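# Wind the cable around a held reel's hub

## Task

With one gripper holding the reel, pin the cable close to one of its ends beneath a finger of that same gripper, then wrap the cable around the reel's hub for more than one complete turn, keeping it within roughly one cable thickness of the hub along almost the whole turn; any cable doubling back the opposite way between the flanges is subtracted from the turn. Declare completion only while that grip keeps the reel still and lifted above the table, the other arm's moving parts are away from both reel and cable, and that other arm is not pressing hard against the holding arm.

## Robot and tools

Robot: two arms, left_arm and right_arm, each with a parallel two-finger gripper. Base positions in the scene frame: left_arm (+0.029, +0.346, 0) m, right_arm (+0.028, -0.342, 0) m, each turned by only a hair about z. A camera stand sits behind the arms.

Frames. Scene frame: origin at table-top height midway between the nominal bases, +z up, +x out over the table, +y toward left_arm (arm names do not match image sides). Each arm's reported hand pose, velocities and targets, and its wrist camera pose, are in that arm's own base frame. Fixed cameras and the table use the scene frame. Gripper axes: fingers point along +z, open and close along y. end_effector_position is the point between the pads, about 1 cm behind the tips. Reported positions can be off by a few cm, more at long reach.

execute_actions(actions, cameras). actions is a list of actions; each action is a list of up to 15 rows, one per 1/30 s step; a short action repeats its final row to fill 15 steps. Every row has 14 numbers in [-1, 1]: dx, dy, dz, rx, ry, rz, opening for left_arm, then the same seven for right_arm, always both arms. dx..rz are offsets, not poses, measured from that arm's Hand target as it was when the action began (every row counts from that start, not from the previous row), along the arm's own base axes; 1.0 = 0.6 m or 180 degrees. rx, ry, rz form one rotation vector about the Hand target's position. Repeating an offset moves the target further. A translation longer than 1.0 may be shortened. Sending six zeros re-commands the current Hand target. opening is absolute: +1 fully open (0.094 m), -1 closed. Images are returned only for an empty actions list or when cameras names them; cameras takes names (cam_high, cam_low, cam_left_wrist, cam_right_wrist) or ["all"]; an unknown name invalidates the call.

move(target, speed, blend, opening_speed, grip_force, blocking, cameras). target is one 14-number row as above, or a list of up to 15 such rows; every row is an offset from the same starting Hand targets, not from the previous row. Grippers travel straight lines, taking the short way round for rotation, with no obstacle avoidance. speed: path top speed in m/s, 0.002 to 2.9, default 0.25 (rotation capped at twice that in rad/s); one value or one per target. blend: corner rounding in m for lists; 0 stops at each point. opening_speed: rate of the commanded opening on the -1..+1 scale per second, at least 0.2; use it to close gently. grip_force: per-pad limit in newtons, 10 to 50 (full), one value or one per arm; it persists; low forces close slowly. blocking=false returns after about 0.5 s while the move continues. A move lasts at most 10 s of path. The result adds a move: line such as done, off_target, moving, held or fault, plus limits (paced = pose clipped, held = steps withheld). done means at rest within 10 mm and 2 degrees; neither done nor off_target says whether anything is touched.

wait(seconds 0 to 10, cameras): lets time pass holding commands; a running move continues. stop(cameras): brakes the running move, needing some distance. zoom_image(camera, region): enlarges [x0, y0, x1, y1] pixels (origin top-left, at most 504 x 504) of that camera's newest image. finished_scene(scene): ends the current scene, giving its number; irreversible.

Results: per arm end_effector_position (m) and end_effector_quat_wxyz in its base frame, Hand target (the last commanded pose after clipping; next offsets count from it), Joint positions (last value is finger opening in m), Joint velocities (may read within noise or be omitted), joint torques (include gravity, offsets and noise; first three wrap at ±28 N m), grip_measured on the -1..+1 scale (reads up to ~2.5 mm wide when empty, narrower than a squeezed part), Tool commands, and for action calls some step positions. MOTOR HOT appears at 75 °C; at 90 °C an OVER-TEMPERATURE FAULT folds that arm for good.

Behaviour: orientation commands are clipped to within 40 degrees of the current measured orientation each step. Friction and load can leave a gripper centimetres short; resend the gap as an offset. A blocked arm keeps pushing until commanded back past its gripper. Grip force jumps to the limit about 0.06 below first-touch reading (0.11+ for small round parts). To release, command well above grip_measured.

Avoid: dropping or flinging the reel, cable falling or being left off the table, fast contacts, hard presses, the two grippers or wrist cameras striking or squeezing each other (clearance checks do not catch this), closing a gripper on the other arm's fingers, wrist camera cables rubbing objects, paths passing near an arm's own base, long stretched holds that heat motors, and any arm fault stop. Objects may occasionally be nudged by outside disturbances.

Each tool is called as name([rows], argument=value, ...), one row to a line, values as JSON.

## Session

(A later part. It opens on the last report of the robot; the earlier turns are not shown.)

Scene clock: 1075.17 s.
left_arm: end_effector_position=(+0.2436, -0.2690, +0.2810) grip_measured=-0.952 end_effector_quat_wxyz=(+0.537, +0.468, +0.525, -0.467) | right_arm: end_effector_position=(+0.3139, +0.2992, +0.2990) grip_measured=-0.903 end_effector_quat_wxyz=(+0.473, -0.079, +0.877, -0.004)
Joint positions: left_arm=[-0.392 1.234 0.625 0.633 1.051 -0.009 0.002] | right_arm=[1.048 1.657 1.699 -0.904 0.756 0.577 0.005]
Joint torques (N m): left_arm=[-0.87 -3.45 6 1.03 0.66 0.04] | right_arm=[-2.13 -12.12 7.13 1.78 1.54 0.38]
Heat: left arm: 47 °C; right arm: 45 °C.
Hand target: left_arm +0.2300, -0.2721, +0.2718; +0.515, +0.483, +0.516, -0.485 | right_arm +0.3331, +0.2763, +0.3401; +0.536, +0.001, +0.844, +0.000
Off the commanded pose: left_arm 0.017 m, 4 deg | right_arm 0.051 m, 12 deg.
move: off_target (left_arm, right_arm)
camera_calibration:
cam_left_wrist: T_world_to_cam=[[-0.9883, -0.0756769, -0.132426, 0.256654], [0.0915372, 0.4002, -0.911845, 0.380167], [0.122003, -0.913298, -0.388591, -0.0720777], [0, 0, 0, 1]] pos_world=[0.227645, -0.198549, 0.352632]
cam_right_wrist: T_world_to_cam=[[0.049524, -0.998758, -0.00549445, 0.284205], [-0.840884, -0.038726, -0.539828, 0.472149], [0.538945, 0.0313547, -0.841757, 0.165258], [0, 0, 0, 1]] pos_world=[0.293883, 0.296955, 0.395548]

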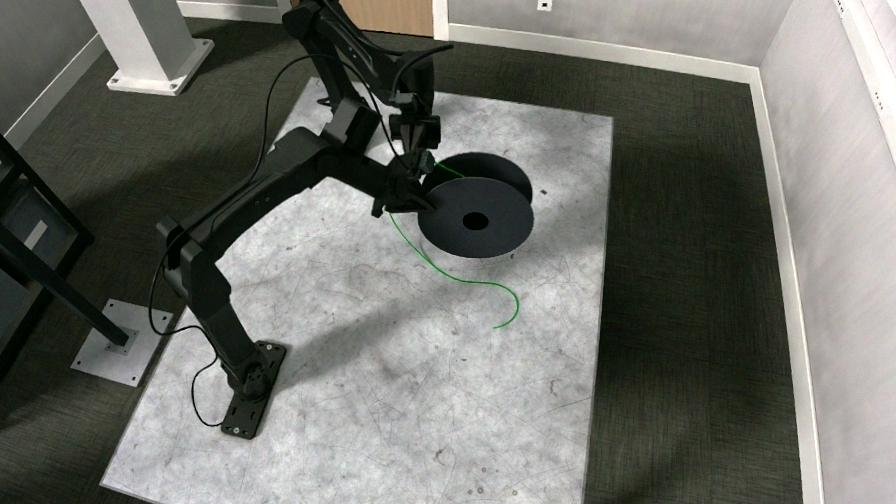

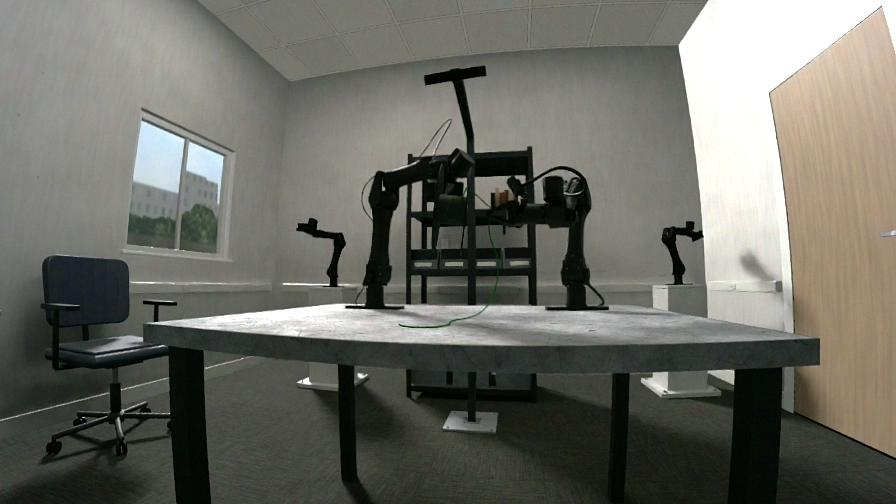

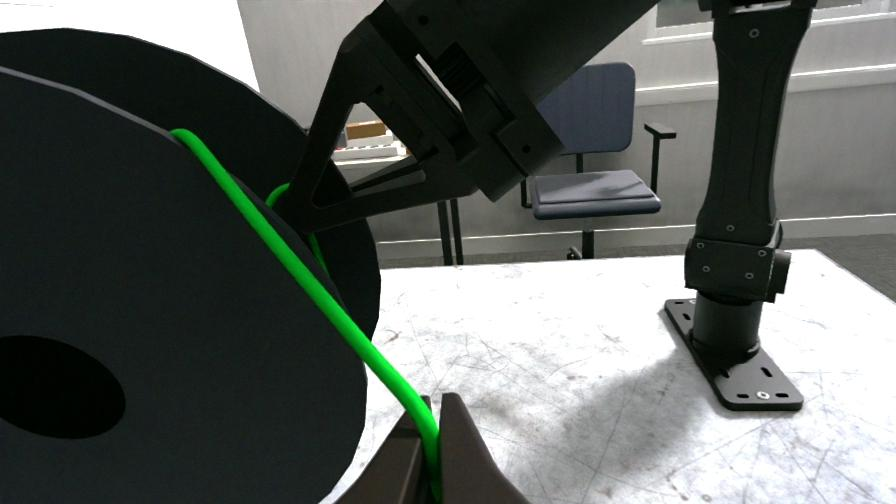

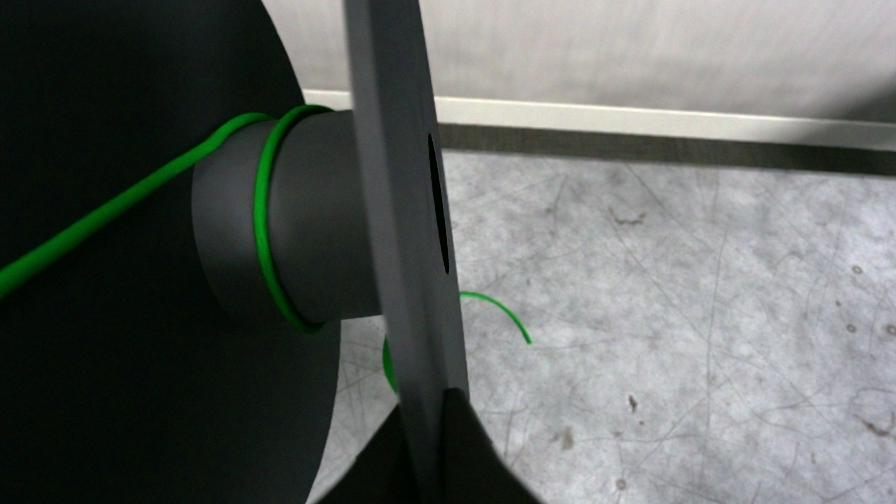

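move([
  [0.01,-0.04,-0.08,0,0,0,-1,0,0,0,0,0,0,-1],
  [0.09,-0.055,-0.19,0,0,0,-1,0,0,0,0,0,0,-1],
], blend=[0.02,0], speed=0.1, cameras=["cam_high","cam_low","cam_left_wrist","cam_right_wrist"])

Scene clock: 1083.83 s.
left_arm: end_effector_position=(+0.2819, -0.3098, +0.1875) grip_measured=-0.952 end_effector_quat_wxyz=(+0.553, +0.491, +0.478, -0.473) | right_arm: end_effector_position=(+0.3075, +0.2880, +0.2797) grip_measured=-0.903 end_effector_quat_wxyz=(+0.447, -0.093, +0.889, -0.033)
Joint positions: left_arm=[-0.452 1.82 0.622 1.321 1.052 -0.015 0.002] | right_arm=[1.046 1.657 1.671 -0.971 0.749 0.59 0.005]
Joint torques (N m): left_arm=[1.52 -4.07 3.82 0.45 0.16 0.02] | right_arm=[-1.8 -13.24 9.07 2.1 1.62 0.4]
Heat: left arm: 45 °C; right arm: 47 °C.
Hand target: left_arm +0.2840, -0.3051, +0.1579; +0.515, +0.484, +0.516, -0.485 | right_arm +0.3331, +0.2763, +0.3401; +0.536, +0.001, +0.844, +0.000
Off the commanded pose: left_arm 0.030 m, 6 deg | right_arm 0.067 m, 16 deg.
move: off_target (left_arm, right_arm)
camera_calibration:
cam_left_wrist: T_world_to_cam=[[-0.976887, -0.0232624, -0.212487, 0.307029], [0.190667, 0.354559, -0.915387, 0.266376], [0.0966333, -0.934744, -0.341929, -0.158484], [0, 0, 0, 1]] pos_world=[0.264458, -0.235446, 0.254886]
cam_right_wrist: T_world_to_cam=[[0.0453997, -0.997132, 0.060549, 0.255548], [-0.868316, -0.0693581, -0.491138, 0.459531], [0.493929, -0.0302782, -0.868975, 0.192074], [0, 0, 0, 1]] pos_world=[0.292545, 0.292503, 0.377127]

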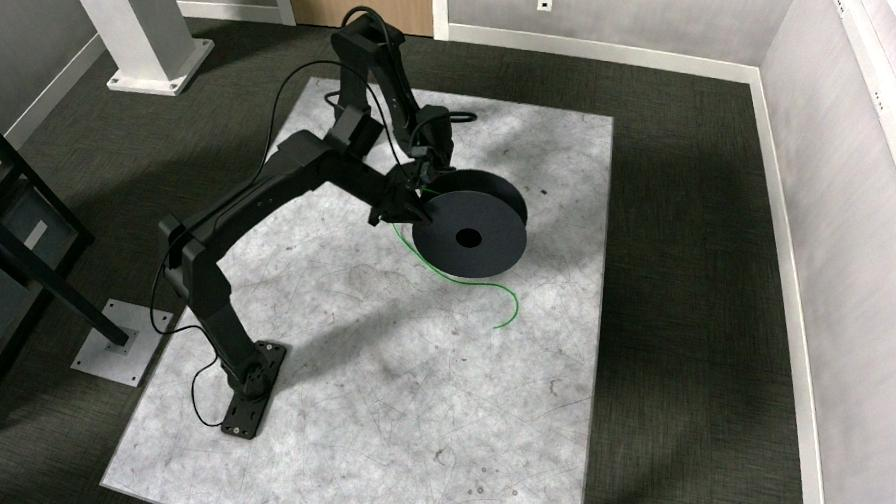

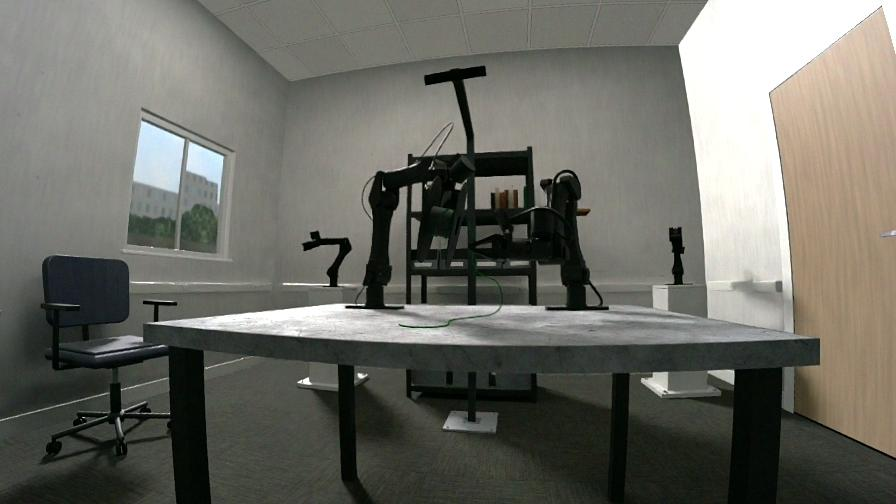

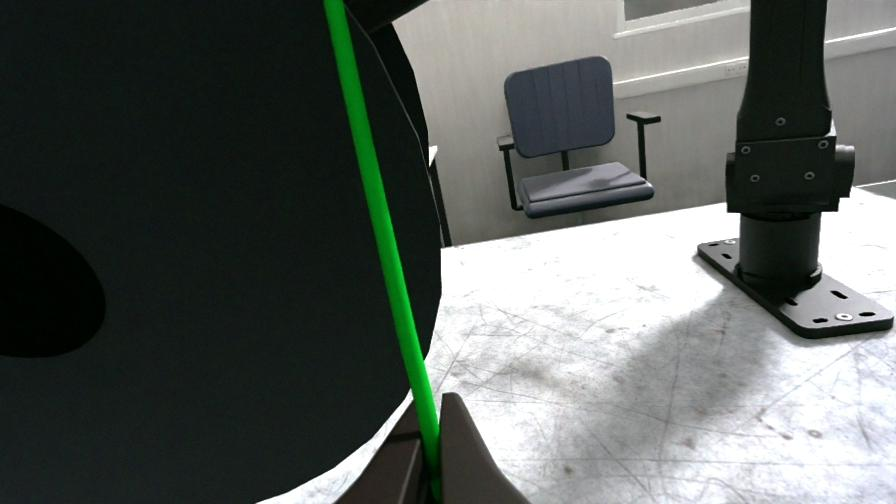

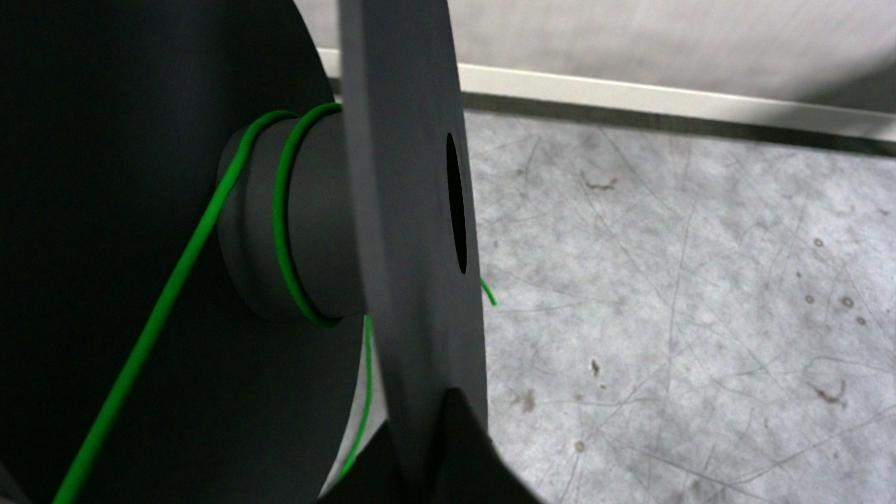

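move([
  [-0.06,0.01,0.14,0,0,0,-1,0,0,0,0,0,0,-1],
  [-0.06,0.01,0.22,0,0,0,-1,0,0,0,0,0,0,-1],
], blend=[0.01,0], speed=0.1, cameras=["cam_left_wrist","cam_right_wrist"])

Scene clock: 1094.10 s.
left_arm: end_effector_position=(+0.2501, -0.2973, +0.2727) grip_measured=-0.952 end_effector_quat_wxyz=(+0.496, +0.473, +0.536, -0.493) | right_arm: end_effector_position=(+0.3257, +0.2837, +0.2986) grip_measured=-0.903 end_effector_quat_wxyz=(+0.491, -0.045, +0.869, -0.029)
Joint positions: left_arm=[-0.461 1.351 0.717 0.592 1.043 -0.023 0.002] | right_arm=[1.027 1.657 1.671 -0.88 0.827 0.604 0.005]
Joint torques (N m): left_arm=[-0.68 -6.72 10.09 1.05 -0.03 0.21] | right_arm=[-0.65 -12.16 9.24 1.67 0.85 0.05]
Heat: left arm: 43 °C; right arm: 49 °C.
Hand target: left_arm +0.2480, -0.2992, +0.2898; +0.515, +0.483, +0.516, -0.485 | right_arm +0.3331, +0.2762, +0.3401; +0.536, +0.001, +0.844, +0.000
Off the commanded pose: left_arm 0.017 m, 4 deg | right_arm 0.043 m, 9 deg.
move: off_target (left_arm, right_arm)
camera_calibration:
cam_left_wrist: T_world_to_cam=[[-0.998188, -0.0122868, -0.0588995, 0.261191], [0.0483118, 0.419804, -0.906328, 0.398472], [0.0358621, -0.907532, -0.41845, -0.0704428], [0, 0, 0, 1]] pos_world=[0.243993, -0.228, 0.347053]
cam_right_wrist: T_world_to_cam=[[-0.0327097, -0.999461, 0.0027241, 0.29268], [-0.817042, 0.0251696, -0.576028, 0.466059], [0.575649, -0.0210674, -0.817425, 0.154653], [0, 0, 0, 1]] pos_world=[0.301337, 0.28405, 0.394083]
Images, in order (width x height): cam_left_wrist 896x504, cam_right_wrist 896x504.

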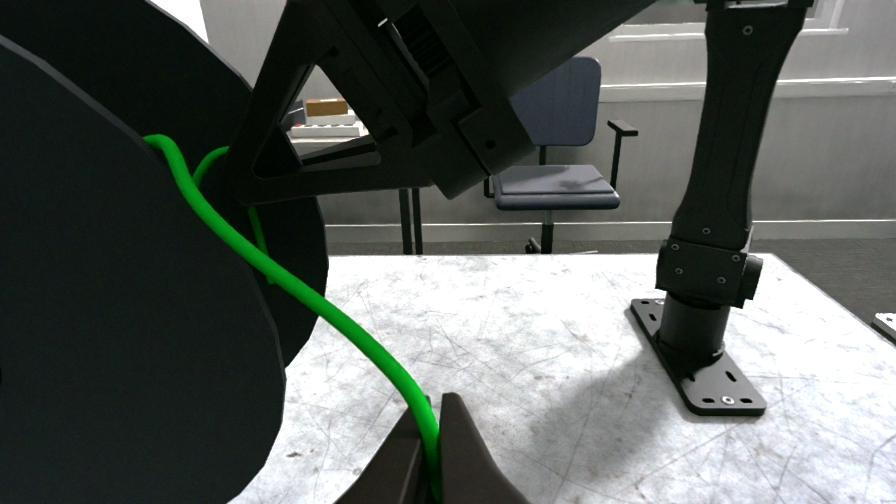

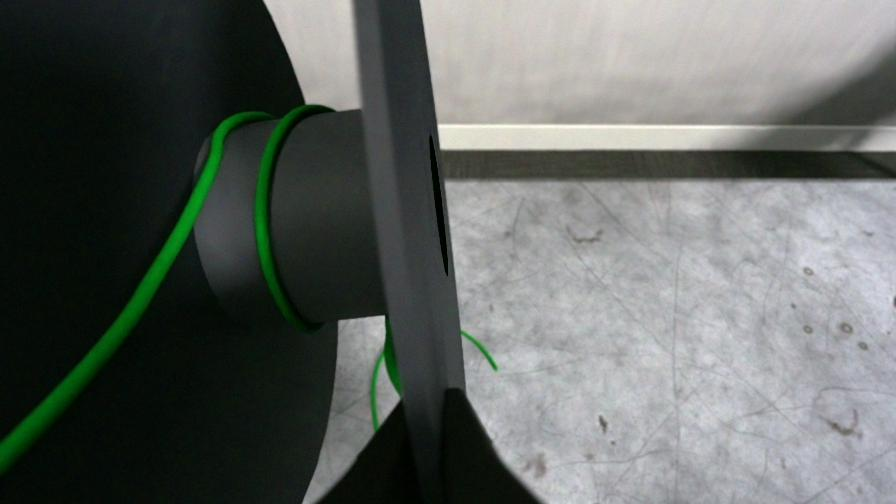

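move([
  [0,0,0,0,0,0,-0.2,0,0,0,0,0,0,-1],
  [-0.02,0.25,0.0,0,0,0,0,0,0,0,0,0,0,-1],
], speed=0.12, opening_speed=0.6, cameras=["all"])

Scene clock: 1102.57 s.
left_arm: end_effector_position=(+0.2402, -0.1511, +0.2888) grip_measured=-0.002 end_effector_quat_wxyz=(+0.528, +0.461, +0.536, -0.471) | right_arm: end_effector_position=(+0.3259, +0.2835, +0.2989) grip_measured=-0.903 end_effector_quat_wxyz=(+0.492, -0.044, +0.869, -0.029)
Joint positions: left_arm=[0.123 1.123 0.601 0.555 1.561 -0.052 0.047] | right_arm=[1.027 1.657 1.671 -0.879 0.829 0.604 0.005]
Joint torques (N m): left_arm=[0.66 -4.11 6.82 0.79 0.1 0.05] | right_arm=[-0.68 -12.16 9.18 1.67 0.83 0.05]
Heat: left arm: 42 °C; right arm: 50 °C.
Hand target: left_arm +0.2361, -0.1491, +0.2898; +0.515, +0.483, +0.516, -0.485 | right_arm +0.3331, +0.2762, +0.3401; +0.536, +0.001, +0.844, +0.000
Off the commanded pose: left_arm 0.005 m, 4 deg | right_arm 0.042 m, 8 deg.
joint sent to its limit (left arm) — joint 5 (wrist yaw), upper limit. The joint targets are off in orientation, not in position.
move: off_target (left_arm, right_arm); target 2's new opening was sent with left_arm's hand 0.005 m and 4 deg from that target
camera_calibration:
cam_left_wrist: T_world_to_cam=[[-0.991764, -0.07923, -0.100635, 0.254384], [0.0598893, 0.407663, -0.911167, 0.348956], [0.113217, -0.909689, -0.39956, 0.0448976], [0, 0, 0, 1]] pos_world=[0.226307, -0.0812586, 0.361496]
cam_right_wrist: T_world_to_cam=[[-0.0341907, -0.999411, 0.00283308, 0.29297], [-0.815916, 0.0262759, -0.577572, 0.466191], [0.577158, -0.0220592, -0.816335, 0.154289], [0, 0, 0, 1]] pos_world=[0.301341, 0.283951, 0.394381]

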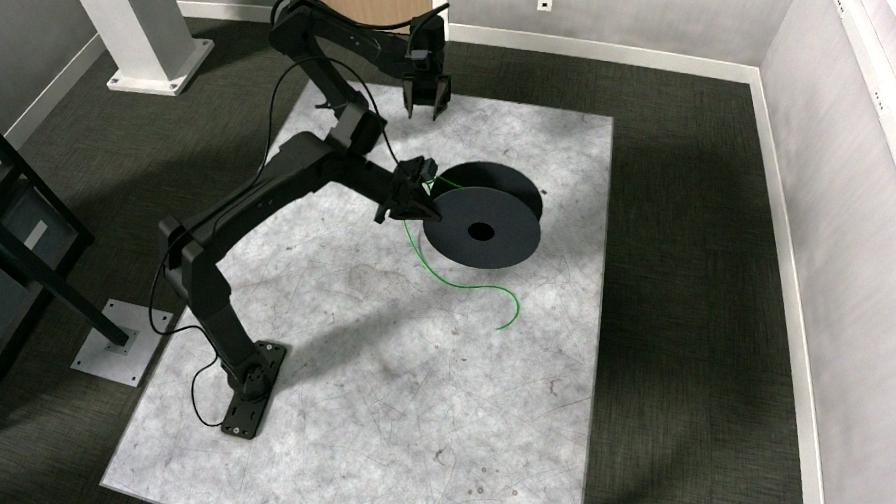

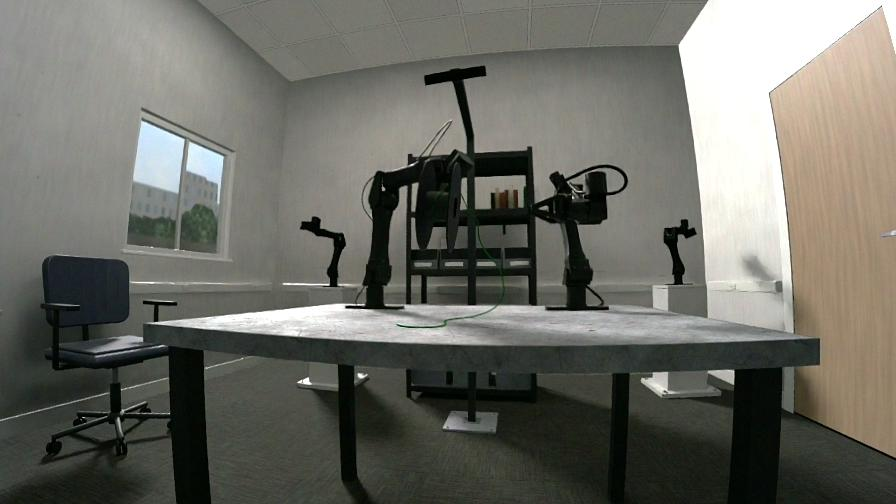

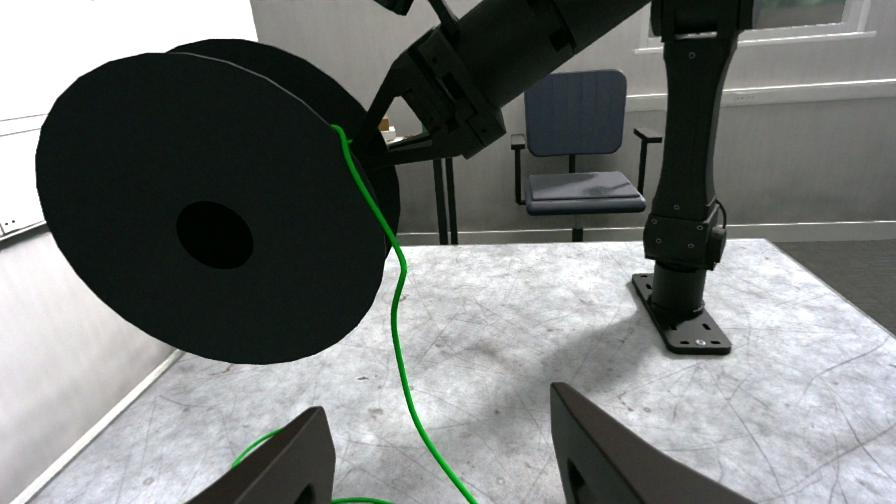

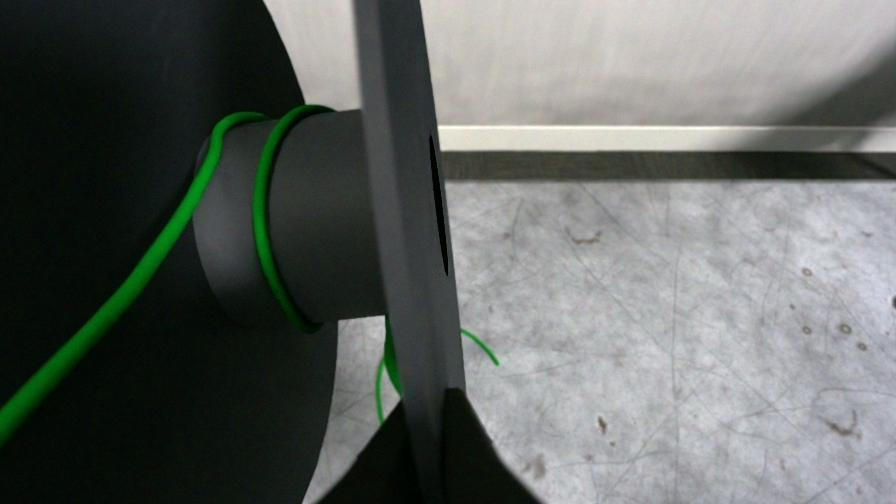

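zoom_image(camera="cam_low", region=[390, 130, 510, 270])

zoom_image(camera="cam_right_wrist", region=[180, 60, 480, 440])

Scaled by 3.600 from the camera's 896x504 image, which has a finer 1280x720 frame.

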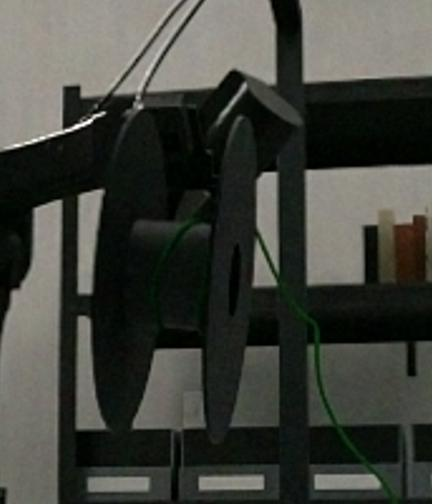

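Scaled by 1.326 from the camera's 896x504 image, which has a finer 1280x720 frame.

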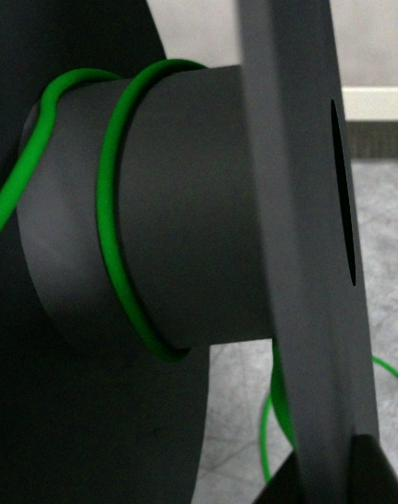

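finished_scene(scene=1)

The scene is finished: the task was done.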